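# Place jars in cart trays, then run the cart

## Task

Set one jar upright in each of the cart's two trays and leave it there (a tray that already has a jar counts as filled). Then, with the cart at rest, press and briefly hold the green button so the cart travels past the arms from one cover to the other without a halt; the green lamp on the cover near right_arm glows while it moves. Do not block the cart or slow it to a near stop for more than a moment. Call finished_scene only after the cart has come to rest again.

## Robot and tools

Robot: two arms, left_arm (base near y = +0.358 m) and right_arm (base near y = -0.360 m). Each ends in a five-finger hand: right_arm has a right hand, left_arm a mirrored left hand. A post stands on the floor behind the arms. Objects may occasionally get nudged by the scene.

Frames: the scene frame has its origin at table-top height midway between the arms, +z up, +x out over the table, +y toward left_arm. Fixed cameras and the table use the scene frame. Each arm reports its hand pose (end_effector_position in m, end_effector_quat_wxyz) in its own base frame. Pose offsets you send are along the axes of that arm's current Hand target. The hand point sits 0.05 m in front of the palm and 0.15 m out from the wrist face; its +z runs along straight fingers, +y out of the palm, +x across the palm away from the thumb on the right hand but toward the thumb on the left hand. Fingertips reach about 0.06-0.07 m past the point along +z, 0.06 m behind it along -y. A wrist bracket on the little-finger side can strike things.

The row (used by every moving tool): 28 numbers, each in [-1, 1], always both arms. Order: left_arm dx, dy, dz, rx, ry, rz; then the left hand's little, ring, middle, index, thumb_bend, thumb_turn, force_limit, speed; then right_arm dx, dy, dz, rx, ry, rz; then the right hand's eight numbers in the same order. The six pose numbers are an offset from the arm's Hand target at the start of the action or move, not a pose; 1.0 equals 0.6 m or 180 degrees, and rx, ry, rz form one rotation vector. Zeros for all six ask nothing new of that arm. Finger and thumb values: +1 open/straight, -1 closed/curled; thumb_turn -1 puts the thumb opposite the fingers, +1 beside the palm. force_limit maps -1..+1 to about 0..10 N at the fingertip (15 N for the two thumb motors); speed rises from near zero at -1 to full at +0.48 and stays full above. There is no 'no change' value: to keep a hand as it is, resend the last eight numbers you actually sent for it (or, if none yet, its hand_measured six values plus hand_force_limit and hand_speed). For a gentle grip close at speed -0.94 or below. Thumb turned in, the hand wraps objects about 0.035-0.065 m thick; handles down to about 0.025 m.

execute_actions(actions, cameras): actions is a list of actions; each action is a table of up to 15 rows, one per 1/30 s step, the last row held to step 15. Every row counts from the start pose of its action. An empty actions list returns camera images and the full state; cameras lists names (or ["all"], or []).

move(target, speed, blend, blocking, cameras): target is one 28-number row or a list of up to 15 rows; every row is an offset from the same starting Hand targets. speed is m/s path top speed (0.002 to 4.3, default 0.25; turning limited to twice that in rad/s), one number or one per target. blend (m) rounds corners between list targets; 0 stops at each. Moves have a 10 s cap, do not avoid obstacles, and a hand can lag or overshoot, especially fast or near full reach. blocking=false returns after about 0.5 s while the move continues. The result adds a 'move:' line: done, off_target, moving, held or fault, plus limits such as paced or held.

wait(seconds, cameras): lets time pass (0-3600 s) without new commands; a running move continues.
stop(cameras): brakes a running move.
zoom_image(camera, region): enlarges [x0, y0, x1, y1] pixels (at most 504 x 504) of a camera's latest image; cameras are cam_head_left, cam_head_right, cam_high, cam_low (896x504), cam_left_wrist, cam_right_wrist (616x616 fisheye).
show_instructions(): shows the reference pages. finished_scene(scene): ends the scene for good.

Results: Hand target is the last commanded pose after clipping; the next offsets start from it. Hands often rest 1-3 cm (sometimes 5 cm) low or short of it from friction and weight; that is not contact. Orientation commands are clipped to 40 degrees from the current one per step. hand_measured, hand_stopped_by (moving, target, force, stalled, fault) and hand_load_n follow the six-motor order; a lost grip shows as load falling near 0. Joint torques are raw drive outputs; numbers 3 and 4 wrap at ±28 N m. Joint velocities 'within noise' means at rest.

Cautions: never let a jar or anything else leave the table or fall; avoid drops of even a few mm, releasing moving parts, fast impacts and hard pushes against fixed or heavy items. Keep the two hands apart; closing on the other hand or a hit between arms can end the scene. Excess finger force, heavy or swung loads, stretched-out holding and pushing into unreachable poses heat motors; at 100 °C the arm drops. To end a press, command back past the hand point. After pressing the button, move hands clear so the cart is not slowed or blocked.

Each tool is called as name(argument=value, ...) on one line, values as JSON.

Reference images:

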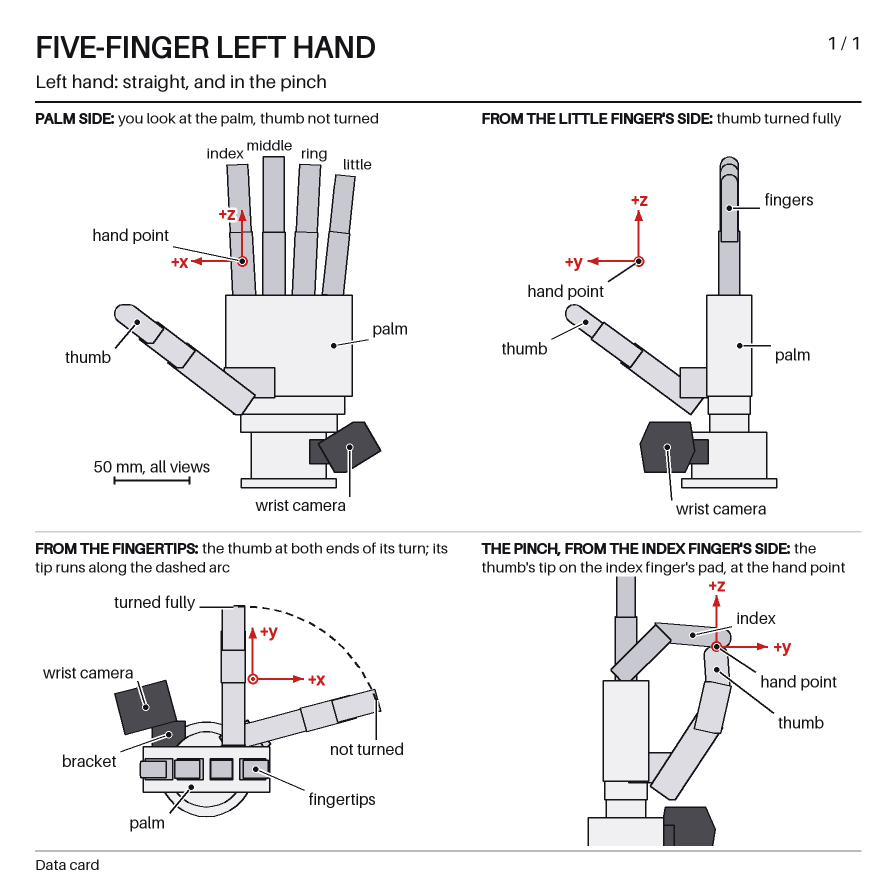

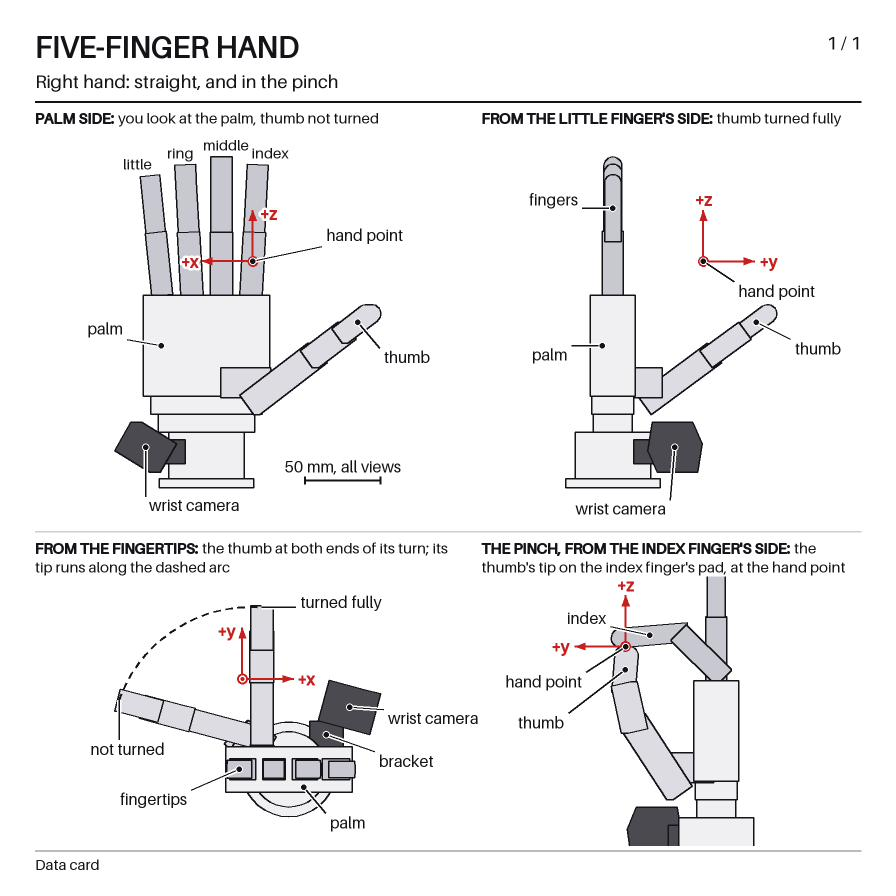

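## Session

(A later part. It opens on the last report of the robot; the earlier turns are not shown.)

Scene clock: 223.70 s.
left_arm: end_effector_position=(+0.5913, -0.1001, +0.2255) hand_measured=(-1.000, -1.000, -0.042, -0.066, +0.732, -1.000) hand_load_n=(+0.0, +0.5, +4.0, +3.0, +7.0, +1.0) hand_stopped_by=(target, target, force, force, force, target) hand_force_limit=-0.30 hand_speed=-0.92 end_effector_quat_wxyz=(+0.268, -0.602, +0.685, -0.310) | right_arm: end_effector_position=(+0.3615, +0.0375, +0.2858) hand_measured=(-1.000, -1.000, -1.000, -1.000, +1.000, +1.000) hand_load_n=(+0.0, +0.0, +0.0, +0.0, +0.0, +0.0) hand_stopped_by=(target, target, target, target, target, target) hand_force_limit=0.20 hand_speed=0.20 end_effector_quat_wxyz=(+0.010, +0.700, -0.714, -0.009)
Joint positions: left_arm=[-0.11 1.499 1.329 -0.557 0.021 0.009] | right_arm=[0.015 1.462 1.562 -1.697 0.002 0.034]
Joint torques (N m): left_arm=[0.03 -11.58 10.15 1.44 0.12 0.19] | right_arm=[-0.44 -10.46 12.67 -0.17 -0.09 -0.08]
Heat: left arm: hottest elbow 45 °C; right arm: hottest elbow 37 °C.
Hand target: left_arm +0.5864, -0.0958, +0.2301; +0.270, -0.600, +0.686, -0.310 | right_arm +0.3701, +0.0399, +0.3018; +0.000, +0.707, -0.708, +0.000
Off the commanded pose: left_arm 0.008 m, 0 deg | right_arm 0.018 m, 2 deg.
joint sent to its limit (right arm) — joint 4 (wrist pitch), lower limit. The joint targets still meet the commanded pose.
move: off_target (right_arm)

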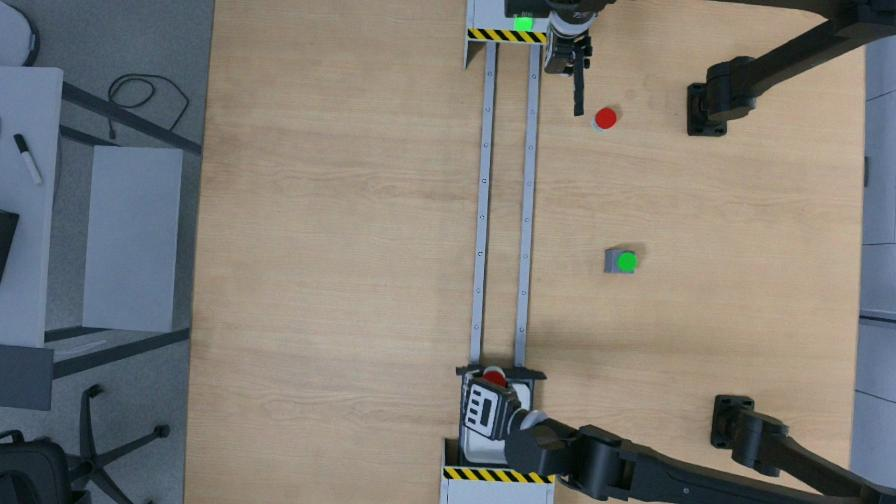

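wait(seconds=1.2)

move(target=[[0.2282,0.0972,0.1529,0,0,0,-1,-1,-0.3,-0.3,-0.2,-1,-0.3,-0.92,0,0,0,0,0,0,-1,-1,-1,-1,1,1,0.2,0.2],[0.5622,0.0660,0.2151,0,0,0,-1,-1,-0.3,-0.3,-0.2,-1,-0.3,-0.92,0,0,0,0,0,0,-1,-1,-1,-1,1,1,0.2,0.2]], speed=[0.099,0.0797], blend=0.01, blocking=false)

wait(seconds=1.4, cameras=["cam_high","cam_low"])

Scene clock: 228.43 s.
left_arm: end_effector_position=(+0.5913, -0.1001, +0.2255) hand_measured=(-1.000, -1.000, -0.042, -0.066, +0.732, -1.000) hand_load_n=(+0.0, +0.0, +4.5, +3.0, +7.0, +1.0) hand_stopped_by=(target, target, force, force, force, target) hand_force_limit=-0.30 hand_speed=-0.92 end_effector_quat_wxyz=(+0.268, -0.602, +0.685, -0.310) | right_arm: end_effector_position=(+0.3614, +0.0375, +0.2858) hand_measured=(-1.000, -1.000, -1.000, -1.000, +1.000, +1.000) hand_load_n=(+0.0, +0.0, +0.0, +0.0, +0.0, +0.0) hand_stopped_by=(target, target, target, target, target, target) hand_force_limit=0.20 hand_speed=0.20 end_effector_quat_wxyz=(+0.010, +0.701, -0.713, -0.009)
Joint positions: left_arm=[-0.11 1.499 1.329 -0.557 0.021 0.009] | right_arm=[0.015 1.462 1.562 -1.697 0.002 0.033]
Joint torques (N m): left_arm=[0.15 -11.4 10.17 1.46 0.13 0.16] | right_arm=[-0.38 -10.58 12.63 -0.18 -0.08 -0.09]
Heat: left arm: hottest elbow 45 °C; right arm: hottest elbow 38 °C.
Hand target: left_arm +0.5864, -0.0958, +0.2301; +0.270, -0.600, +0.686, -0.310 | right_arm +0.3701, +0.0399, +0.3018; +0.000, +0.707, -0.707, +0.000
Off the commanded pose: left_arm 0.008 m, 0 deg | right_arm 0.018 m, 2 deg.
wait: 1.20 s; at rest from the start

Scene clock: 228.93 s.
left_arm: end_effector_position=(+0.5866, -0.1169, +0.2140) hand_measured=(-1.000, -1.000, -0.042, -0.066, +0.732, -1.000) hand_load_n=(+0.0, +0.0, +4.0, +3.0, +7.0, +0.5) hand_stopped_by=(target, target, force, force, force, target) hand_force_limit=-0.30 hand_speed=-0.92 end_effector_quat_wxyz=(+0.273, -0.597, +0.690, -0.304) | right_arm: end_effector_position=(+0.3614, +0.0375, +0.2858) hand_measured=(-1.000, -1.000, -1.000, -1.000, +1.000, +1.000) hand_load_n=(+0.0, +0.0, +0.0, +0.5, +0.0, +0.0) hand_stopped_by=(target, target, target, target, target, target) hand_force_limit=0.20 hand_speed=0.20 end_effector_quat_wxyz=(+0.010, +0.701, -0.713, -0.009)
Joint positions: left_arm=[-0.151 1.499 1.302 -0.531 -0.019 0.001] | right_arm=[0.015 1.462 1.562 -1.697 0.002 0.033]
Joint velocities: left_arm=[-0.2 -0.005 -0.081 0.115 -0.125 0.022] | right_arm=[within noise]
Joint torques (N m): left_arm=[-1.67 -9.17 9.99 2.56 -0.11 -0.08] | right_arm=[-0.5 -10.4 12.63 -0.16 -0.09 -0.08]
Heat: left arm: hottest elbow 45 °C; right arm: hottest elbow 38 °C.
Hand target: left_arm +0.5896, -0.1336, +0.2020; +0.270, -0.600, +0.686, -0.310 | right_arm +0.3701, +0.0399, +0.3018; +0.000, +0.707, -0.707, +0.000
Off the commanded pose: left_arm 0.338 m, 1 deg | right_arm 0.018 m, 2 deg.
joint sent to its limit (right arm) — joint 4 (wrist pitch), lower limit.
move: running; path passed 0 of 2 targets

Scene clock: 230.33 s.
left_arm: end_effector_position=(+0.5958, -0.2281, +0.1338) hand_measured=(-1.000, -1.000, -0.042, -0.066, +0.732, -1.000) hand_load_n=(+0.0, +0.0, +4.0, +3.0, +7.0, +1.0) hand_stopped_by=(target, target, force, force, force, target) hand_force_limit=-0.30 hand_speed=-0.92 end_effector_quat_wxyz=(+0.274, -0.595, +0.692, -0.304) | right_arm: end_effector_position=(+0.3614, +0.0375, +0.2858) hand_measured=(-1.000, -1.000, -1.000, -1.000, +1.000, +1.000) hand_load_n=(+0.0, +0.0, +0.0, +0.5, -0.5, +0.0) hand_stopped_by=(target, target, target, target, target, target) hand_force_limit=0.20 hand_speed=0.20 end_effector_quat_wxyz=(+0.010, +0.701, -0.713, -0.009)
Joint positions: left_arm=[-0.357 1.654 1.268 -0.355 -0.17 -0.131] | right_arm=[0.015 1.462 1.562 -1.697 0.002 0.033]
Joint velocities: left_arm=[-0.132 0.132 0.002 0.037 -0.095 -0.139] | right_arm=[within noise]
Joint torques (N m): left_arm=[-1.08 -11.58 10.15 2.19 -0.26 -0.1] | right_arm=[-0.62 -10.46 12.6 -0.17 -0.09 -0.08]
Heat: left arm: hottest elbow 45 °C; right arm: hottest elbow 38 °C.
Hand target: left_arm +0.5985, -0.2437, +0.1255; +0.270, -0.600, +0.686, -0.310 | right_arm +0.3701, +0.0399, +0.3018; +0.000, +0.707, -0.707, +0.000
Off the commanded pose: left_arm 0.213 m, 1 deg | right_arm 0.018 m, 2 deg.
joint sent to its limit (right arm) — joint 4 (wrist pitch), lower limit.
earlier move: running; path passed 1 of 2 targets
wait: 1.40 s; no rest

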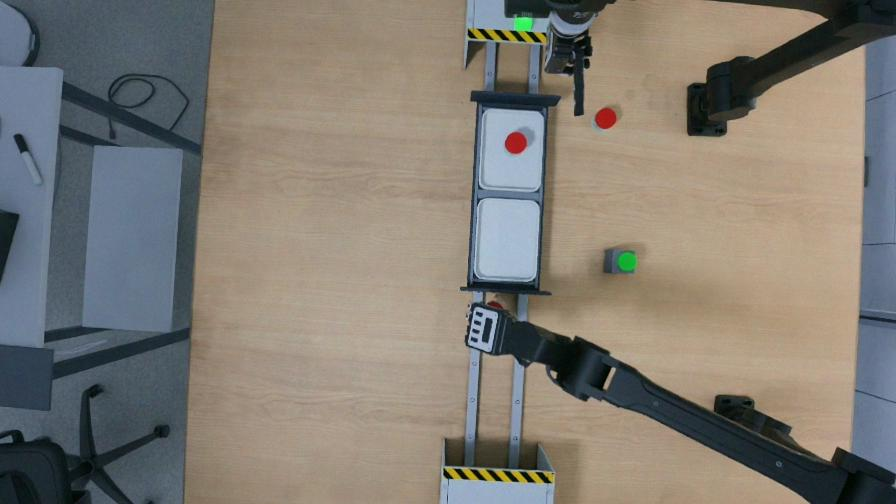

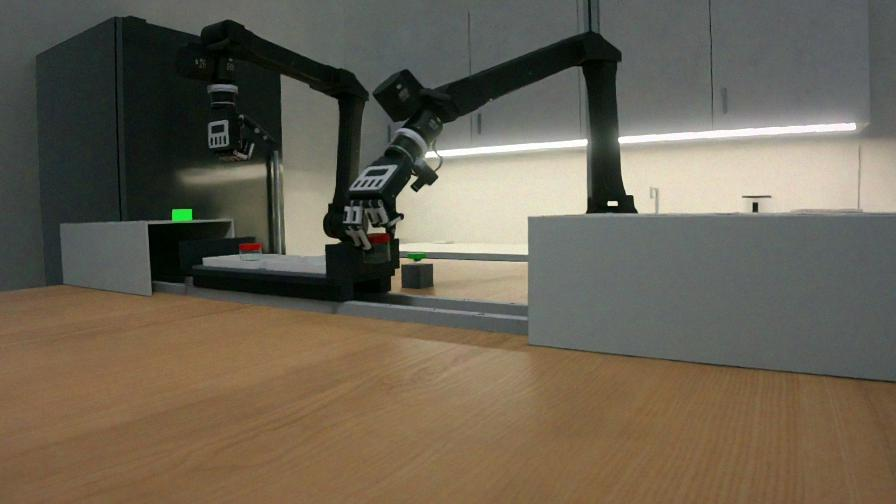

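move(target=[0.0,-0.15,-0.132,0,0,0,-1,-1,-0.3,-0.3,-0.2,-1,-0.3,-0.92,0,0,0,0,0,0,-1,-1,-1,-1,1,1,0.2,0.2], speed=0.15, cameras=["cam_high","cam_low"])

Scene clock: 231.23 s.
left_arm: end_effector_position=(+0.5801, -0.2886, +0.0958) hand_measured=(-1.000, -1.000, -0.042, -0.066, +0.732, -1.000) hand_load_n=(+0.0, +0.0, +4.0, +3.0, +7.0, +1.0) hand_stopped_by=(target, target, force, force, force, target) hand_force_limit=-0.30 hand_speed=-0.92 end_effector_quat_wxyz=(+0.265, -0.598, +0.700, -0.286) | right_arm: end_effector_position=(+0.3614, +0.0375, +0.2858) hand_measured=(-1.000, -1.000, -1.000, -1.000, +1.000, +1.000) hand_load_n=(+0.0, +0.0, +0.0, +0.0, +0.0, +0.0) hand_stopped_by=(target, target, target, target, target, target) hand_force_limit=0.20 hand_speed=0.20 end_effector_quat_wxyz=(+0.010, +0.701, -0.713, -0.009)
Joint positions: left_arm=[-0.472 1.736 1.29 -0.355 -0.253 -0.212] | right_arm=[0.015 1.462 1.562 -1.697 0.002 0.033]
Joint velocities: left_arm=[-0.122 0.103 0.12 -0.032 -0.066 -0.066] | right_arm=[within noise]
Joint torques (N m): left_arm=[-1.26 -11.69 15.34 1.02 -0.24 -0.09] | right_arm=[-0.56 -10.58 12.6 -0.16 -0.09 -0.07]
Heat: left arm: hottest elbow 45 °C; right arm: hottest elbow 38 °C.
Hand target: left_arm +0.6031, -0.3149, +0.1220; +0.270, -0.600, +0.686, -0.311 | right_arm +0.3701, +0.0399, +0.3018; +0.000, +0.707, -0.707, +0.000
Off the commanded pose: left_arm 0.155 m, 3 deg | right_arm 0.018 m, 2 deg.
joint sent to its limit (right arm) — joint 4 (wrist pitch), lower limit.
earlier move: running; path passed 1 of 2 targets
move: not run (refused, the running move goes on)
A new move starts only once the running move has ended: call wait (it returns as soon as the move ends) or stop, then send it again.

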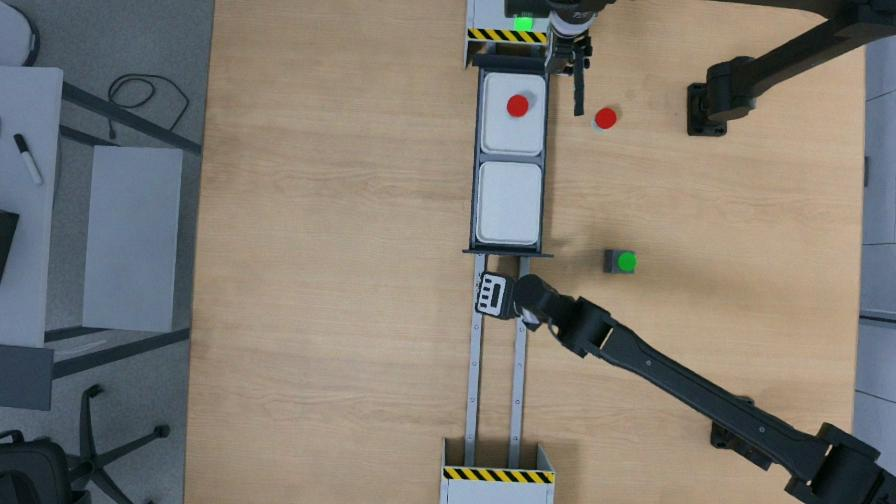

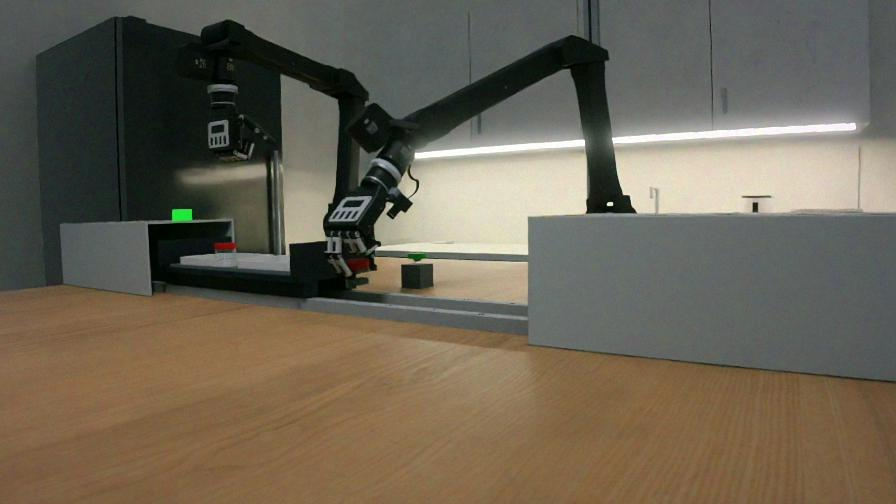

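wait(seconds=4)

move(target=[0.0,-0.15,-0.132,0,0,0,-1,-1,-0.3,-0.3,-0.2,-1,-0.3,-0.92,0,0,0,0,0,0,-1,-1,-1,-1,1,1,0.2,0.2], speed=0.15, cameras=["cam_high","cam_low"])

Scene clock: 233.23 s.
left_arm: end_effector_position=(+0.5931, -0.4242, +0.0921) hand_measured=(-1.000, -1.000, -0.042, -0.066, +0.732, -1.000) hand_load_n=(+0.0, +0.0, +4.0, +3.0, +6.5, +0.5) hand_stopped_by=(target, target, force, force, force, target) hand_force_limit=-0.30 hand_speed=-0.92 end_effector_quat_wxyz=(+0.267, -0.596, +0.700, -0.289) | right_arm: end_effector_position=(+0.3614, +0.0375, +0.2858) hand_measured=(-1.000, -1.000, -1.000, -1.000, +1.000, +1.000) hand_load_n=(+0.5, +0.0, +0.0, +0.0, +0.0, +0.0) hand_stopped_by=(target, target, target, target, target, target) hand_force_limit=0.20 hand_speed=0.20 end_effector_quat_wxyz=(+0.010, +0.701, -0.713, -0.009)
Joint positions: left_arm=[-0.656 1.941 1.584 -0.48 -0.379 -0.349] | right_arm=[0.015 1.462 1.562 -1.697 0.002 0.033]
Joint torques (N m): left_arm=[-0.67 -14.21 15.66 1.22 -0.35 -0.13] | right_arm=[-0.5 -10.23 12.6 -0.18 -0.1 -0.08]
Heat: left arm: hottest elbow 45 °C; right arm: hottest elbow 38 °C.
Hand target: left_arm +0.6110, -0.4398, +0.1155; +0.270, -0.600, +0.686, -0.310 | right_arm +0.3701, +0.0399, +0.3018; +0.000, +0.707, -0.707, +0.000
Off the commanded pose: left_arm 0.033 m, 3 deg | right_arm 0.018 m, 2 deg.
joint sent to its limit (right arm) — joint 4 (wrist pitch), lower limit. The joint targets still meet the commanded pose.
earlier move: off_target (left_arm)
wait: 1.00 of 4 s (the move ended)

Scene clock: 234.70 s.
left_arm: end_effector_position=(+0.5994, -0.4291, +0.2015) hand_measured=(-1.000, -1.000, -0.042, -0.066, +0.732, -1.000) hand_load_n=(+0.0, +0.0, +4.0, +3.0, +7.0, +1.0) hand_stopped_by=(target, target, force, force, force, target) hand_force_limit=-0.30 hand_speed=-0.92 end_effector_quat_wxyz=(+0.266, -0.597, +0.702, -0.284) | right_arm: end_effector_position=(+0.3614, +0.0375, +0.2858) hand_measured=(-1.000, -1.000, -1.000, -1.000, +1.000, +1.000) hand_load_n=(+0.5, +0.0, +0.0, +0.0, +0.0, +0.0) hand_stopped_by=(target, target, target, target, target, target) hand_force_limit=0.20 hand_speed=0.20 end_effector_quat_wxyz=(+0.010, +0.701, -0.713, -0.009)
Joint positions: left_arm=[-0.656 1.904 1.827 -0.771 -0.379 -0.35] | right_arm=[0.015 1.462 1.562 -1.697 0.002 0.033]
Joint torques (N m): left_arm=[-0.73 -15.15 16.13 1.09 -0.32 -0.13] | right_arm=[-0.56 -10.58 12.57 -0.2 -0.09 -0.08]
Heat: left arm: hottest elbow 45 °C; right arm: hottest elbow 38 °C.
Hand target: left_arm +0.6111, -0.4397, +0.2356; +0.270, -0.600, +0.686, -0.311 | right_arm +0.3701, +0.0399, +0.3018; +0.000, +0.707, -0.707, +0.000
Off the commanded pose: left_arm 0.037 m, 4 deg | right_arm 0.018 m, 2 deg.
joint sent to its limit (right arm) — joint 4 (wrist pitch), lower limit. The joint targets still meet the commanded pose.
move: off_target (left_arm)

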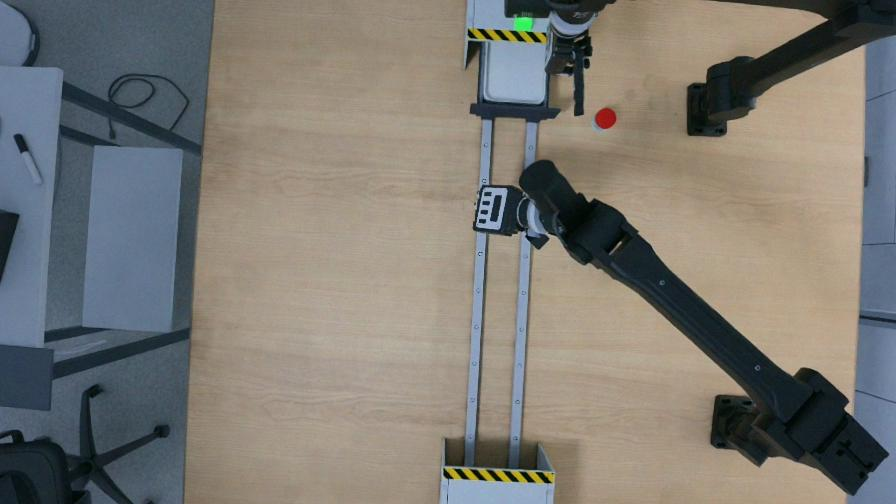

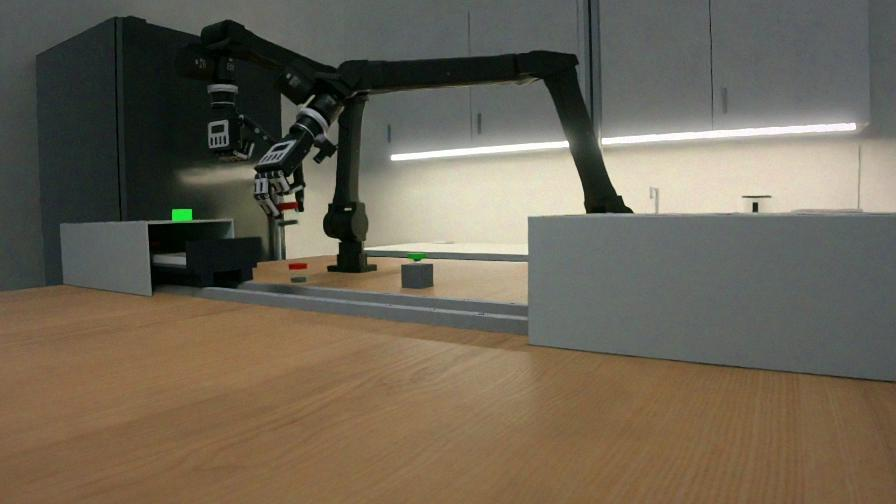

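move(target=[-0.5626,0.0835,-0.0834,0,0,0,-1,-1,-0.3,-0.3,-0.2,-1,-0.3,-0.92,0,0,0,0,0,0,-1,-1,-1,-1,1,1,0.2,0.2], speed=0.2, cameras=["cam_high"])

move(target=[0.4182,-0.0450,0.0529,0,0,0,-1,-1,-0.3,-0.3,-0.2,-1,-0.3,-0.92,0,0,0,0,0,0,-1,-1,-1,-1,1,1,0.2,0.2], speed=0.22, cameras=["cam_high"])

wait(seconds=1.5)

move(target=[[-0.2302,0.1579,0.0820,0,0,0,-1,-1,-0.3,-0.3,-0.2,-1,-0.3,-0.92,0,0,0,0,0,0,-1,-1,-1,-1,1,1,0.2,0.2],[-0.5412,0.2121,0.0444,0,0,0,-1,-1,-0.3,-0.3,-0.2,-1,-0.3,-0.92,0,0,0,0,0,0,-1,-1,-1,-1,1,1,0.2,0.2]], speed=[0.101,0.0813], blend=0.01, blocking=false)

wait(seconds=0.5)

wait(seconds=0.5)

wait(seconds=0.5)

wait(seconds=0.5, cameras=["cam_low"])

wait(seconds=0.5)

wait(seconds=0.5)

wait(seconds=3, cameras=["cam_high"])

Scene clock: 251.23 s.
left_arm: end_effector_position=(+0.5876, -0.0923, +0.2245) hand_measured=(-1.000, -1.000, -0.042, -0.066, +0.732, -1.000) hand_load_n=(+0.0, +0.0, +4.0, +3.0, +7.0, +0.5) hand_stopped_by=(target, target, force, force, force, target) hand_force_limit=-0.30 hand_speed=-0.92 end_effector_quat_wxyz=(+0.263, -0.610, +0.684, -0.301) | right_arm: end_effector_position=(+0.3614, +0.0375, +0.2858) hand_measured=(-1.000, -1.000, -1.000, -1.000, +1.000, +1.000) hand_load_n=(+0.0, +0.0, +0.0, +0.0, +0.0, +0.0) hand_stopped_by=(target, target, target, target, target, target) hand_force_limit=0.20 hand_speed=0.20 end_effector_quat_wxyz=(+0.010, +0.701, -0.713, -0.009)
Joint positions: left_arm=[-0.097 1.498 1.334 -0.585 0.021 0.009] | right_arm=[0.015 1.462 1.562 -1.697 0.002 0.033]
Joint torques (N m): left_arm=[-1.08 -11.52 9.81 2.47 0.11 0.17] | right_arm=[-0.56 -10.64 12.56 -0.2 -0.08 -0.08]
Heat: left arm: hottest elbow 46 °C; right arm: hottest elbow 39 °C.
Hand target: left_arm +0.5865, -0.0957, +0.2306; +0.270, -0.600, +0.686, -0.310 | right_arm +0.3701, +0.0399, +0.3018; +0.000, +0.707, -0.707, +0.000
Off the commanded pose: left_arm 0.007 m, 2 deg | right_arm 0.018 m, 2 deg.
joint sent to its limit (right arm) — joint 4 (wrist pitch), lower limit. The joint targets still meet the commanded pose.
move: done

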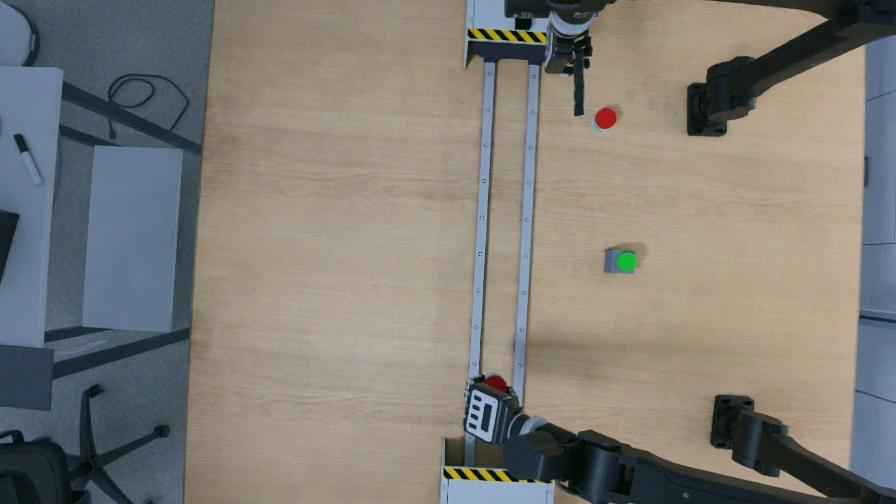

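Scene clock: 253.13 s.
left_arm: end_effector_position=(+0.5745, -0.3423, +0.1992) hand_measured=(-1.000, -1.000, -0.042, -0.066, +0.732, -1.000) hand_load_n=(+0.0, +0.0, +4.0, +3.0, +7.0, +1.0) hand_stopped_by=(target, target, force, force, force, target) hand_force_limit=-0.30 hand_speed=-0.92 end_effector_quat_wxyz=(+0.263, -0.595, +0.703, -0.287) | right_arm: end_effector_position=(+0.3614, +0.0375, +0.2858) hand_measured=(-1.000, -1.000, -1.000, -1.000, +1.000, +1.000) hand_load_n=(+0.0, +0.0, +0.0, +0.0, +0.0, +0.0) hand_stopped_by=(target, target, target, target, target, target) hand_force_limit=0.20 hand_speed=0.20 end_effector_quat_wxyz=(+0.010, +0.701, -0.713, -0.009)
Joint positions: left_arm=[-0.559 1.71 1.543 -0.651 -0.305 -0.271] | right_arm=[0.015 1.462 1.562 -1.697 0.002 0.033]
Joint torques (N m): left_arm=[0.03 -12.34 16.44 1.13 -0.29 -0.13] | right_arm=[-0.5 -10.34 12.59 -0.17 -0.1 -0.09]
Heat: left arm: hottest elbow 46 °C; right arm: hottest elbow 39 °C.
Hand target: left_arm +0.5941, -0.3498, +0.2300; +0.270, -0.600, +0.686, -0.310 | right_arm +0.3701, +0.0399, +0.3018; +0.000, +0.707, -0.707, +0.000
Off the commanded pose: left_arm 0.037 m, 3 deg | right_arm 0.018 m, 2 deg.
joint sent to its limit (right arm) — joint 4 (wrist pitch), lower limit. The joint targets still meet the commanded pose.
move: off_target (left_arm)

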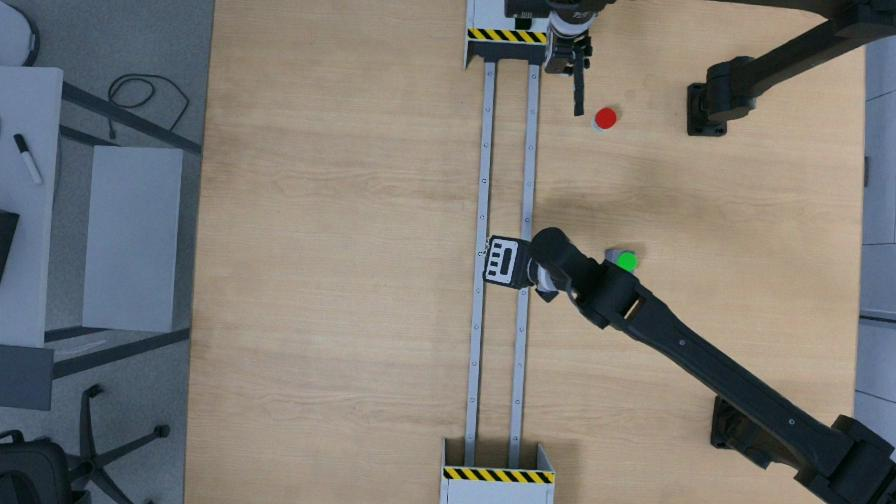

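Scene clock: 254.63 s.
left_arm: end_effector_position=(+0.5745, -0.3423, +0.1992) hand_measured=(-1.000, -1.000, -0.042, -0.066, +0.732, -1.000) hand_load_n=(+0.0, +0.0, +4.0, +3.5, +6.5, +1.0) hand_stopped_by=(target, target, force, force, force, target) hand_force_limit=-0.30 hand_speed=-0.92 end_effector_quat_wxyz=(+0.263, -0.595, +0.703, -0.287) | right_arm: end_effector_position=(+0.3614, +0.0375, +0.2858) hand_measured=(-1.000, -1.000, -1.000, -1.000, +1.000, +1.000) hand_load_n=(+0.0, +0.0, +0.0, +0.0, +0.0, +0.0) hand_stopped_by=(target, target, target, target, target, target) hand_force_limit=0.20 hand_speed=0.20 end_effector_quat_wxyz=(+0.010, +0.701, -0.713, -0.009)
Joint positions: left_arm=[-0.559 1.71 1.543 -0.651 -0.305 -0.271] | right_arm=[0.015 1.462 1.562 -1.697 0.002 0.033]
Joint torques (N m): left_arm=[-0.15 -12.45 16.42 1.14 -0.29 -0.12] | right_arm=[-0.73 -10.46 12.63 -0.16 -0.1 -0.07]
Heat: left arm: hottest elbow 47 °C; right arm: hottest elbow 39 °C.
Hand target: left_arm +0.5941, -0.3498, +0.2300; +0.270, -0.600, +0.686, -0.310 | right_arm +0.3701, +0.0399, +0.3018; +0.000, +0.707, -0.707, +0.000
Off the commanded pose: left_arm 0.037 m, 3 deg | right_arm 0.018 m, 2 deg.
wait: 1.50 s; at rest by 0.17 s

Scene clock: 255.13 s.
left_arm: end_effector_position=(+0.5910, -0.3259, +0.2020) hand_measured=(-1.000, -1.000, -0.042, -0.066, +0.732, -1.000) hand_load_n=(+0.5, +0.0, +4.0, +3.0, +7.0, +1.0) hand_stopped_by=(target, target, force, force, force, target) hand_force_limit=-0.30 hand_speed=-0.92 end_effector_quat_wxyz=(+0.264, -0.603, +0.689, -0.303) | right_arm: end_effector_position=(+0.3614, +0.0375, +0.2858) hand_measured=(-1.000, -1.000, -1.000, -1.000, +1.000, +1.000) hand_load_n=(+0.0, +0.0, +0.0, +0.0, +0.0, +0.0) hand_stopped_by=(target, target, target, target, target, target) hand_force_limit=0.20 hand_speed=0.20 end_effector_quat_wxyz=(+0.010, +0.701, -0.713, -0.009)
Joint positions: left_arm=[-0.517 1.704 1.528 -0.604 -0.279 -0.268] | right_arm=[0.015 1.462 1.562 -1.697 0.002 0.033]
Joint velocities: left_arm=[0.151 -0.093 -0.232 0.178 0.168 0.139] | right_arm=[within noise]
Joint torques (N m): left_arm=[-0.56 -14.33 9.2 2.24 -0.08 0.16] | right_arm=[-0.38 -10.4 12.62 -0.08 -0.09 -0.07]
Heat: left arm: hottest elbow 47 °C; right arm: hottest elbow 39 °C.
Hand target: left_arm +0.5922, -0.3111, +0.2016; +0.270, -0.600, +0.686, -0.311 | right_arm +0.3701, +0.0399, +0.3018; +0.000, +0.707, -0.707, +0.000
Off the commanded pose: left_arm 0.318 m, 1 deg | right_arm 0.018 m, 2 deg.
joint sent to its limit (right arm) — joint 4 (wrist pitch), lower limit.
move: running; path passed 0 of 2 targets

Scene clock: 255.63 s.
left_arm: end_effector_position=(+0.5872, -0.2853, +0.1663) hand_measured=(-1.000, -1.000, -0.042, -0.066, +0.732, -1.000) hand_load_n=(+0.0, +0.0, +4.0, +3.0, +7.0, +1.0) hand_stopped_by=(target, target, force, force, force, target) hand_force_limit=-0.30 hand_speed=-0.92 end_effector_quat_wxyz=(+0.260, -0.606, +0.690, -0.298) | right_arm: end_effector_position=(+0.3614, +0.0375, +0.2858) hand_measured=(-1.000, -1.000, -1.000, -1.000, +1.000, +1.000) hand_load_n=(+0.0, +0.0, +0.0, +0.0, +0.0, +0.0) hand_stopped_by=(target, target, target, target, target, target) hand_force_limit=0.20 hand_speed=0.20 end_effector_quat_wxyz=(+0.010, +0.701, -0.713, -0.009)
Joint positions: left_arm=[-0.455 1.674 1.397 -0.507 -0.233 -0.229] | right_arm=[0.015 1.462 1.562 -1.697 0.002 0.033]
Joint velocities: left_arm=[0.122 -0.083 -0.222 0.188 0.081 0.022] | right_arm=[within noise]
Joint torques (N m): left_arm=[0.21 -13.68 9.81 2.58 -0.07 0.18] | right_arm=[-0.56 -10.4 12.55 -0.17 -0.08 -0.07]
Heat: left arm: hottest elbow 47 °C; right arm: hottest elbow 39 °C.
Hand target: left_arm +0.5902, -0.2707, +0.1717; +0.270, -0.600, +0.686, -0.310 | right_arm +0.3701, +0.0399, +0.3018; +0.000, +0.707, -0.707, +0.000
Off the commanded pose: left_arm 0.271 m, 2 deg | right_arm 0.018 m, 2 deg.
joint sent to its limit (right arm) — joint 4 (wrist pitch), lower limit.
earlier move: running; path passed 0 of 2 targets
wait: 0.50 s; no rest

Scene clock: 256.13 s.
left_arm: end_effector_position=(+0.5862, -0.2442, +0.1395) hand_measured=(-1.000, -1.000, -0.042, -0.066, +0.732, -1.000) hand_load_n=(+0.0, +0.0, +4.0, +3.0, +7.0, +1.0) hand_stopped_by=(target, target, force, force, force, target) hand_force_limit=-0.30 hand_speed=-0.92 end_effector_quat_wxyz=(+0.261, -0.607, +0.688, -0.301) | right_arm: end_effector_position=(+0.3614, +0.0375, +0.2858) hand_measured=(-1.000, -1.000, -1.000, -1.000, +1.000, +1.000) hand_load_n=(+0.0, +0.0, +0.0, +0.0, +0.0, +0.0) hand_stopped_by=(target, target, target, target, target, target) hand_force_limit=0.20 hand_speed=0.20 end_effector_quat_wxyz=(+0.010, +0.701, -0.713, -0.009)
Joint positions: left_arm=[-0.386 1.649 1.287 -0.407 -0.183 -0.183] | right_arm=[0.015 1.462 1.562 -1.697 0.002 0.033]
Joint velocities: left_arm=[0.142 -0.044 -0.188 0.208 0.095 0.066] | right_arm=[within noise]
Joint torques (N m): left_arm=[0.15 -13.33 9.35 2.29 0.05 0.21] | right_arm=[-0.56 -10.52 12.59 -0.2 -0.1 -0.08]
Heat: left arm: hottest elbow 46 °C; right arm: hottest elbow 39 °C.
Hand target: left_arm +0.5882, -0.2303, +0.1416; +0.270, -0.600, +0.686, -0.310 | right_arm +0.3701, +0.0399, +0.3018; +0.000, +0.707, -0.707, +0.000
Off the commanded pose: left_arm 0.226 m, 2 deg | right_arm 0.018 m, 2 deg.
joint sent to its limit (right arm) — joint 4 (wrist pitch), lower limit.
earlier move: running; path passed 0 of 2 targets
wait: 0.50 s; no rest

Scene clock: 256.63 s.
left_arm: end_effector_position=(+0.5832, -0.2038, +0.1137) hand_measured=(-1.000, -1.000, -0.042, -0.066, +0.732, -1.000) hand_load_n=(+0.0, +0.0, +4.0, +3.5, +7.0, +1.0) hand_stopped_by=(target, target, force, force, force, target) hand_force_limit=-0.30 hand_speed=-0.92 end_effector_quat_wxyz=(+0.258, -0.608, +0.689, -0.299) | right_arm: end_effector_position=(+0.3614, +0.0375, +0.2858) hand_measured=(-1.000, -1.000, -1.000, -1.000, +1.000, +1.000) hand_load_n=(+0.0, +0.0, +0.0, +0.0, +0.0, +0.0) hand_stopped_by=(target, target, target, target, target, target) hand_force_limit=0.20 hand_speed=0.20 end_effector_quat_wxyz=(+0.010, +0.701, -0.713, -0.009)
Joint positions: left_arm=[-0.314 1.637 1.2 -0.33 -0.129 -0.134] | right_arm=[0.015 1.462 1.562 -1.697 0.002 0.033]
Joint velocities: left_arm=[0.142 -0.054 -0.105 0.056 0.125 0.139] | right_arm=[within noise]
Joint torques (N m): left_arm=[0.44 -13.8 9.36 2.54 0.07 0.18] | right_arm=[-0.44 -10.23 12.56 -0.21 -0.1 -0.08]
Heat: left arm: hottest elbow 46 °C; right arm: hottest elbow 39 °C.
Hand target: left_arm +0.5858, -0.1901, +0.1253; +0.270, -0.600, +0.686, -0.310 | right_arm +0.3701, +0.0399, +0.3018; +0.000, +0.707, -0.707, +0.000
Off the commanded pose: left_arm 0.185 m, 2 deg | right_arm 0.018 m, 2 deg.
joint sent to its limit (right arm) — joint 4 (wrist pitch), lower limit.
earlier move: running; path passed 1 of 2 targets
wait: 0.50 s; no rest

Scene clock: 257.13 s.
left_arm: end_effector_position=(+0.5825, -0.1641, +0.1171) hand_measured=(-1.000, -1.000, -0.042, -0.066, +0.732, -1.000) hand_load_n=(+0.0, +0.0, +4.0, +3.0, +7.0, +1.0) hand_stopped_by=(target, target, force, force, force, target) hand_force_limit=-0.30 hand_speed=-0.92 end_effector_quat_wxyz=(+0.260, -0.607, +0.687, -0.304) | right_arm: end_effector_position=(+0.3614, +0.0375, +0.2858) hand_measured=(-1.000, -1.000, -1.000, -1.000, +1.000, +1.000) hand_load_n=(+0.0, +0.5, +0.0, +0.0, +0.0, +0.0) hand_stopped_by=(target, target, target, target, target, target) hand_force_limit=0.20 hand_speed=0.20 end_effector_quat_wxyz=(+0.010, +0.701, -0.713, -0.009)
Joint positions: left_arm=[-0.238 1.601 1.158 -0.309 -0.072 -0.084] | right_arm=[0.015 1.462 1.562 -1.697 0.002 0.033]
Joint velocities: left_arm=[0.132 -0.044 -0.081 0.032 0.125 0.051] | right_arm=[within noise]
Joint torques (N m): left_arm=[0.85 -12.1 9.1 2.29 0.07 0.18] | right_arm=[-0.44 -10.4 12.6 -0.2 -0.09 -0.08]
Heat: left arm: hottest elbow 46 °C; right arm: hottest elbow 39 °C.
Hand target: left_arm +0.5832, -0.1498, +0.1234; +0.270, -0.600, +0.686, -0.311 | right_arm +0.3701, +0.0399, +0.3018; +0.000, +0.707, -0.707, +0.000
Off the commanded pose: left_arm 0.145 m, 2 deg | right_arm 0.018 m, 2 deg.
joint sent to its limit (right arm) — joint 4 (wrist pitch), lower limit.
earlier move: running; path passed 1 of 2 targets
wait: 0.50 s; no rest

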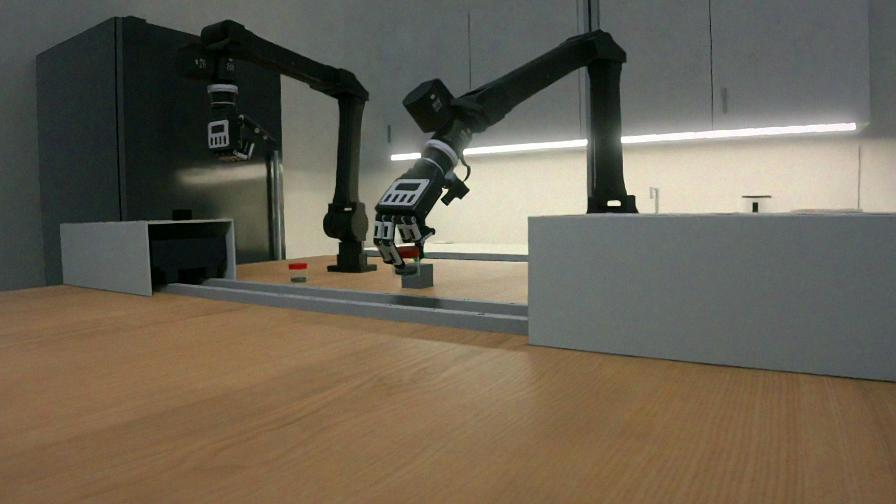

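Scene clock: 257.63 s.
left_arm: end_effector_position=(+0.5796, -0.1236, +0.1138) hand_measured=(-1.000, -1.000, -0.042, -0.066, +0.732, -1.000) hand_load_n=(+0.0, +0.0, +4.0, +3.0, +7.0, +1.0) hand_stopped_by=(target, target, force, force, force, target) hand_force_limit=-0.30 hand_speed=-0.92 end_effector_quat_wxyz=(+0.258, -0.608, +0.687, -0.303) | right_arm: end_effector_position=(+0.3614, +0.0375, +0.2858) hand_measured=(-1.000, -1.000, -1.000, -1.000, +1.000, +1.000) hand_load_n=(+0.0, +0.0, +0.0, +0.5, +0.0, +0.0) hand_stopped_by=(target, target, target, target, target, target) hand_force_limit=0.20 hand_speed=0.20 end_effector_quat_wxyz=(+0.010, +0.701, -0.713, -0.009)
Joint positions: left_arm=[-0.158 1.579 1.124 -0.296 -0.013 -0.031] | right_arm=[0.015 1.462 1.562 -1.697 0.002 0.033]
Joint velocities: left_arm=[0.142 -0.063 -0.051 0.022 0.125 0.183] | right_arm=[within noise]
Joint torques (N m): left_arm=[1.2 -12.04 8.87 2.51 0.08 0.17] | right_arm=[-0.62 -10.46 12.6 -0.18 -0.08 -0.08]
Heat: left arm: hottest elbow 46 °C; right arm: hottest elbow 39 °C.
Hand target: left_arm +0.5803, -0.1097, +0.1213; +0.270, -0.600, +0.686, -0.311 | right_arm +0.3701, +0.0399, +0.3018; +0.000, +0.707, -0.707, +0.000
Off the commanded pose: left_arm 0.104 m, 2 deg | right_arm 0.018 m, 2 deg.
joint sent to its limit (right arm) — joint 4 (wrist pitch), lower limit.
earlier move: running; path passed 1 of 2 targets
wait: 0.50 s; no rest

Scene clock: 258.13 s.
left_arm: end_effector_position=(+0.5773, -0.0834, +0.1122) hand_measured=(-1.000, -1.000, -0.042, -0.066, +0.732, -1.000) hand_load_n=(+0.0, +0.0, +4.0, +3.0, +6.5, +1.0) hand_stopped_by=(target, target, force, force, force, target) hand_force_limit=-0.30 hand_speed=-0.92 end_effector_quat_wxyz=(+0.258, -0.608, +0.686, -0.304) | right_arm: end_effector_position=(+0.3614, +0.0375, +0.2858) hand_measured=(-1.000, -1.000, -1.000, -1.000, +1.000, +1.000) hand_load_n=(+0.5, +0.0, +0.0, +0.0, +0.0, +0.0) hand_stopped_by=(target, target, target, target, target, target) hand_force_limit=0.20 hand_speed=0.20 end_effector_quat_wxyz=(+0.010, +0.701, -0.713, -0.009)
Joint positions: left_arm=[-0.076 1.564 1.1 -0.288 0.049 0.023] | right_arm=[0.015 1.462 1.562 -1.697 0.002 0.033]
Joint velocities: left_arm=[0.171 -0.024 -0.037 0.007 0.168 0.066] | right_arm=[within noise]
Joint torques (N m): left_arm=[0.38 -11.93 8.96 2.55 0.18 0.17] | right_arm=[-0.5 -10.46 12.62 -0.13 -0.09 -0.07]
Heat: left arm: hottest elbow 46 °C; right arm: hottest elbow 39 °C.
Hand target: left_arm +0.5776, -0.0693, +0.1192; +0.270, -0.600, +0.686, -0.311 | right_arm +0.3701, +0.0399, +0.3018; +0.000, +0.707, -0.707, +0.000
Off the commanded pose: left_arm 0.064 m, 2 deg | right_arm 0.018 m, 2 deg.
joint sent to its limit (right arm) — joint 4 (wrist pitch), lower limit.
earlier move: running; path passed 1 of 2 targets
wait: 0.50 s; no rest

Scene clock: 259.13 s.
left_arm: end_effector_position=(+0.5741, -0.0203, +0.1098) hand_measured=(-1.000, -1.000, -0.042, -0.066, +0.732, -1.000) hand_load_n=(+0.0, +0.0, +4.0, +3.0, +7.0, +1.0) hand_stopped_by=(target, target, force, force, force, target) hand_force_limit=-0.30 hand_speed=-0.92 end_effector_quat_wxyz=(+0.260, -0.608, +0.686, -0.303) | right_arm: end_effector_position=(+0.3614, +0.0375, +0.2858) hand_measured=(-1.000, -1.000, -1.000, -1.000, +1.000, +1.000) hand_load_n=(+0.0, +0.0, +0.0, +0.0, +0.0, +0.0) hand_stopped_by=(target, target, target, target, target, target) hand_force_limit=0.20 hand_speed=0.20 end_effector_quat_wxyz=(+0.010, +0.701, -0.713, -0.009)
Joint positions: left_arm=[0.053 1.556 1.085 -0.286 0.139 0.113] | right_arm=[0.015 1.462 1.562 -1.697 0.002 0.033]
Joint torques (N m): left_arm=[-0.32 -11.52 8.94 2.41 0.21 0.15] | right_arm=[-0.44 -10.64 12.6 -0.18 -0.09 -0.08]
Heat: left arm: hottest elbow 46 °C; right arm: hottest elbow 39 °C.
Hand target: left_arm +0.5742, -0.0195, +0.1167; +0.270, -0.600, +0.686, -0.310 | right_arm +0.3701, +0.0399, +0.3018; +0.000, +0.707, -0.707, +0.000
Off the commanded pose: left_arm 0.007 m, 2 deg | right_arm 0.018 m, 2 deg.
joint sent to its limit (right arm) — joint 4 (wrist pitch), lower limit. The joint targets still meet the commanded pose.
earlier move: done
wait: 1.00 of 3 s (the move ended)

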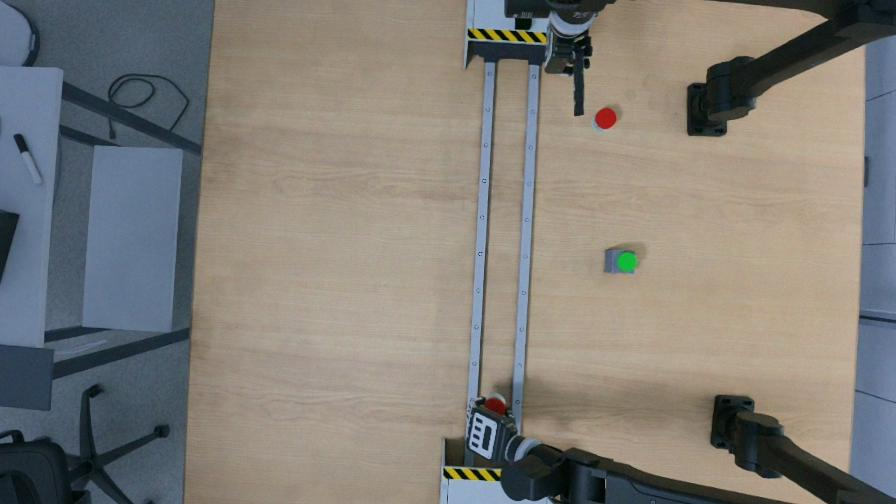

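wait(seconds=0, cameras=["cam_low","cam_high"])

zoom_image(camera="cam_low", region=[400, 180, 540, 300])

zoom_image(camera="cam_high", region=[440, 360, 560, 480])

zoom_image(camera="cam_high", region=[440, 0, 600, 100])

Scene clock: 262.37 s.
left_arm: end_effector_position=(+0.5741, -0.0202, +0.1098) hand_measured=(-1.000, -1.000, -0.042, -0.066, +0.732, -1.000) hand_load_n=(+0.0, +0.5, +4.0, +3.0, +7.0, +1.0) hand_stopped_by=(target, target, force, force, force, target) hand_force_limit=-0.30 hand_speed=-0.92 end_effector_quat_wxyz=(+0.260, -0.608, +0.686, -0.303) | right_arm: end_effector_position=(+0.3614, +0.0375, +0.2858) hand_measured=(-1.000, -1.000, -1.000, -1.000, +1.000, +1.000) hand_load_n=(+0.0, +0.0, +0.0, +0.0, +0.0, +0.0) hand_stopped_by=(target, target, target, target, target, target) hand_force_limit=0.20 hand_speed=0.20 end_effector_quat_wxyz=(+0.010, +0.701, -0.713, -0.009)
Joint positions: left_arm=[0.053 1.556 1.085 -0.286 0.139 0.114] | right_arm=[0.015 1.462 1.562 -1.697 0.002 0.033]
Joint torques (N m): left_arm=[-0.44 -11.46 8.91 2.44 0.2 0.18] | right_arm=[-0.79 -10.46 12.64 -0.18 -0.09 -0.08]
Heat: left arm: hottest elbow 45 °C; right arm: hottest elbow 40 °C.
Hand target: left_arm +0.5742, -0.0195, +0.1167; +0.270, -0.600, +0.686, -0.310 | right_arm +0.3701, +0.0399, +0.3018; +0.000, +0.707, -0.707, +0.000
Off the commanded pose: left_arm 0.007 m, 2 deg | right_arm 0.018 m, 2 deg.
Images, in order (width x height): cam_high 896x504, cam_low 896x504.

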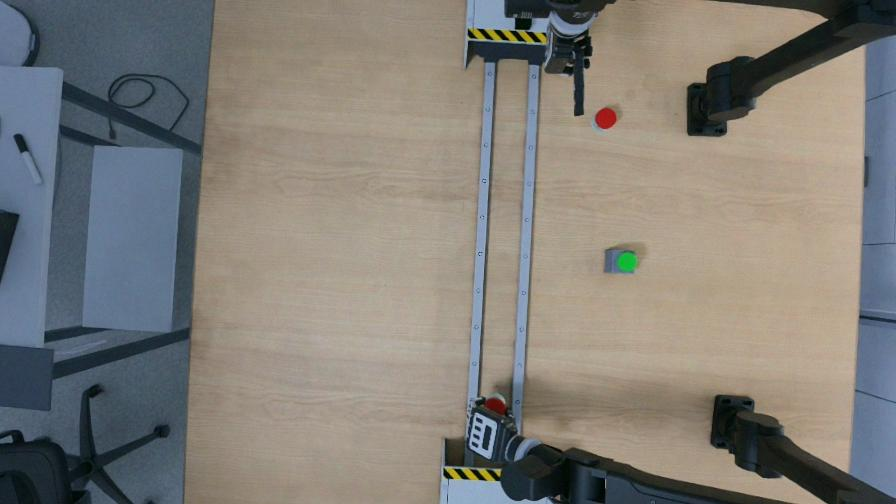

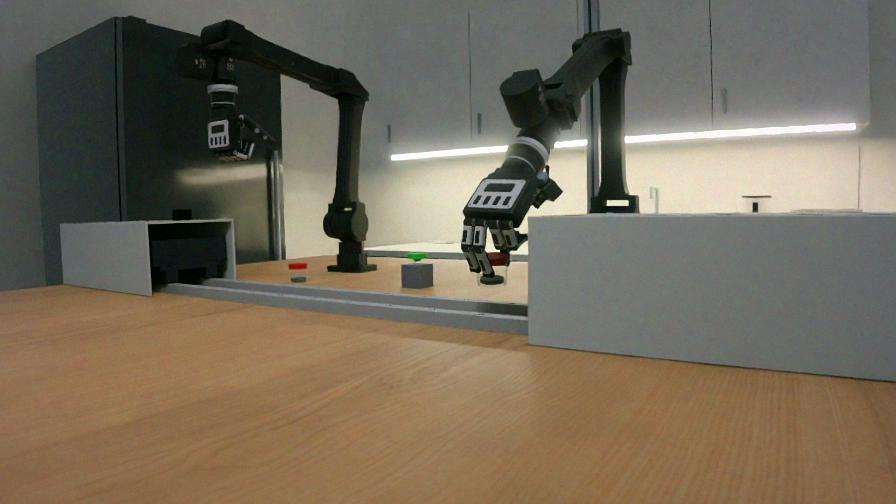

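Scaled by 3.600.

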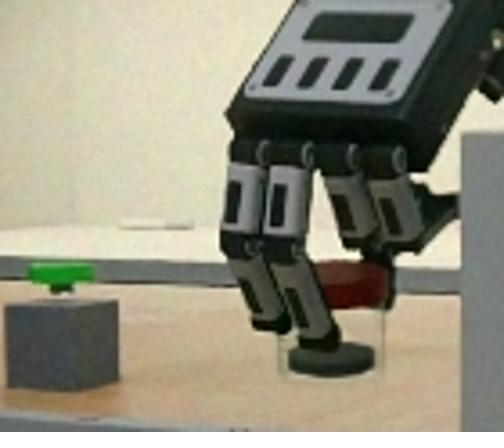

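Scaled by 4.200.

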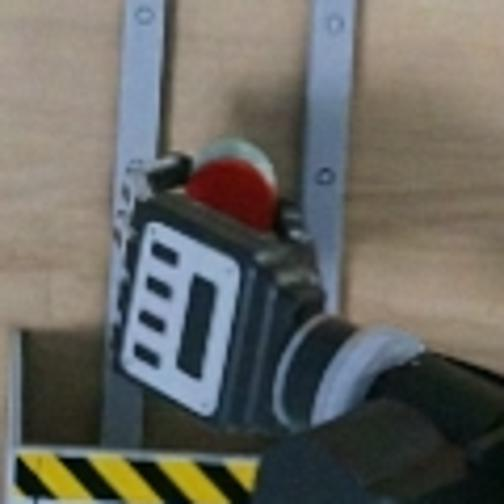

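Scaled by 3.150.

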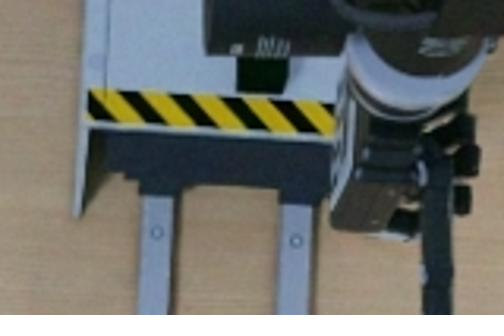

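move(target=[0.1237,-0.1668,-0.0974,0,0,0,-1,-1,-0.3,-0.3,-0.2,-1,-0.3,-0.92,0,0,0,0,0,0,-1,-1,-1,-1,1,1,0.2,0.2], speed=0.06, blocking=false)

execute_actions(actions=[[[0,0,0,0,0,0,-1,-1,-0.3,-0.3,-0.2,-1,-0.3,-0.92,0,0,0,0,0,0,-1,-1,-1,-1,1,1,0.2,0.2]]])

stop()

wait(seconds=3)

Scene clock: 270.53 s.
left_arm: end_effector_position=(+0.5705, -0.0266, +0.1176) hand_measured=(-1.000, -1.000, -0.042, -0.066, +0.732, -1.000) hand_load_n=(+0.0, +0.0, +4.0, +3.0, +7.0, +1.0) hand_stopped_by=(target, target, force, force, force, target) hand_force_limit=-0.30 hand_speed=-0.92 end_effector_quat_wxyz=(+0.263, -0.605, +0.689, -0.301) | right_arm: end_effector_position=(+0.3614, +0.0375, +0.2858) hand_measured=(-1.000, -1.000, -1.000, -1.000, +1.000, +1.000) hand_load_n=(+0.0, +0.0, +0.0, +0.0, +0.0, +0.0) hand_stopped_by=(target, target, target, target, target, target) hand_force_limit=0.20 hand_speed=0.20 end_effector_quat_wxyz=(+0.010, +0.701, -0.713, -0.009)
Joint positions: left_arm=[0.038 1.536 1.085 -0.303 0.124 0.114] | right_arm=[0.015 1.462 1.562 -1.697 0.002 0.033]
Joint velocities: left_arm=[-0.093 -0.073 0.007 -0.134 -0.081 0.007] | right_arm=[within noise]
Joint torques (N m): left_arm=[-0.44 -11.11 12.07 1.37 -0.03 -0.07] | right_arm=[-0.62 -10.4 12.6 -0.18 -0.09 -0.08]
Heat: left arm: hottest elbow 44 °C; right arm: hottest elbow 40 °C.
Hand target: left_arm +0.5768, -0.0356, +0.1407; +0.271, -0.600, +0.686, -0.310 | right_arm +0.3701, +0.0399, +0.3018; +0.000, +0.707, -0.707, +0.000
Off the commanded pose: left_arm 0.133 m, 1 deg | right_arm 0.018 m, 2 deg.
joint sent to its limit (right arm) — joint 4 (wrist pitch), lower limit.
move: running

execute_actions rows are refused until a result has shown your move's end: call wait (it returns as soon as the move ends) or stop first; nothing of this call was run

Scene clock: 270.90 s.
left_arm: end_effector_position=(+0.5664, -0.0336, +0.1186) hand_measured=(-1.000, -1.000, -0.042, -0.066, +0.732, -1.000) hand_load_n=(+0.0, +0.0, +4.0, +3.5, +7.0, +1.0) hand_stopped_by=(target, target, force, force, force, target) hand_force_limit=-0.30 hand_speed=-0.92 end_effector_quat_wxyz=(+0.259, -0.602, +0.694, -0.298) | right_arm: end_effector_position=(+0.3614, +0.0375, +0.2858) hand_measured=(-1.000, -1.000, -1.000, -1.000, +1.000, +1.000) hand_load_n=(+0.0, +0.0, +0.0, +0.0, +0.0, +0.0) hand_stopped_by=(target, target, target, target, target, target) hand_force_limit=0.20 hand_speed=0.20 end_effector_quat_wxyz=(+0.010, +0.701, -0.713, -0.009)
Joint positions: left_arm=[0.024 1.53 1.085 -0.321 0.119 0.114] | right_arm=[0.015 1.462 1.562 -1.697 0.002 0.033]
Joint velocities: within noise
Joint torques (N m): left_arm=[-1.14 -10.87 12.51 1.25 -0.03 -0.11] | right_arm=[-0.62 -10.46 12.59 -0.18 -0.1 -0.08]
Heat: left arm: hottest elbow 44 °C; right arm: hottest elbow 40 °C.
Hand target: left_arm +0.5768, -0.0363, +0.1414; +0.270, -0.600, +0.686, -0.310 (not the last commanded pose) | right_arm +0.3701, +0.0399, +0.3018; +0.000, +0.707, -0.707, +0.000
Off the commanded pose: left_arm 0.130 m, 2 deg | right_arm 0.018 m, 2 deg.
joint sent to its limit (right arm) — joint 4 (wrist pitch), lower limit. The joint targets still meet the commanded pose.
earlier move: stopped

not run: a call was refused earlier in this reply.


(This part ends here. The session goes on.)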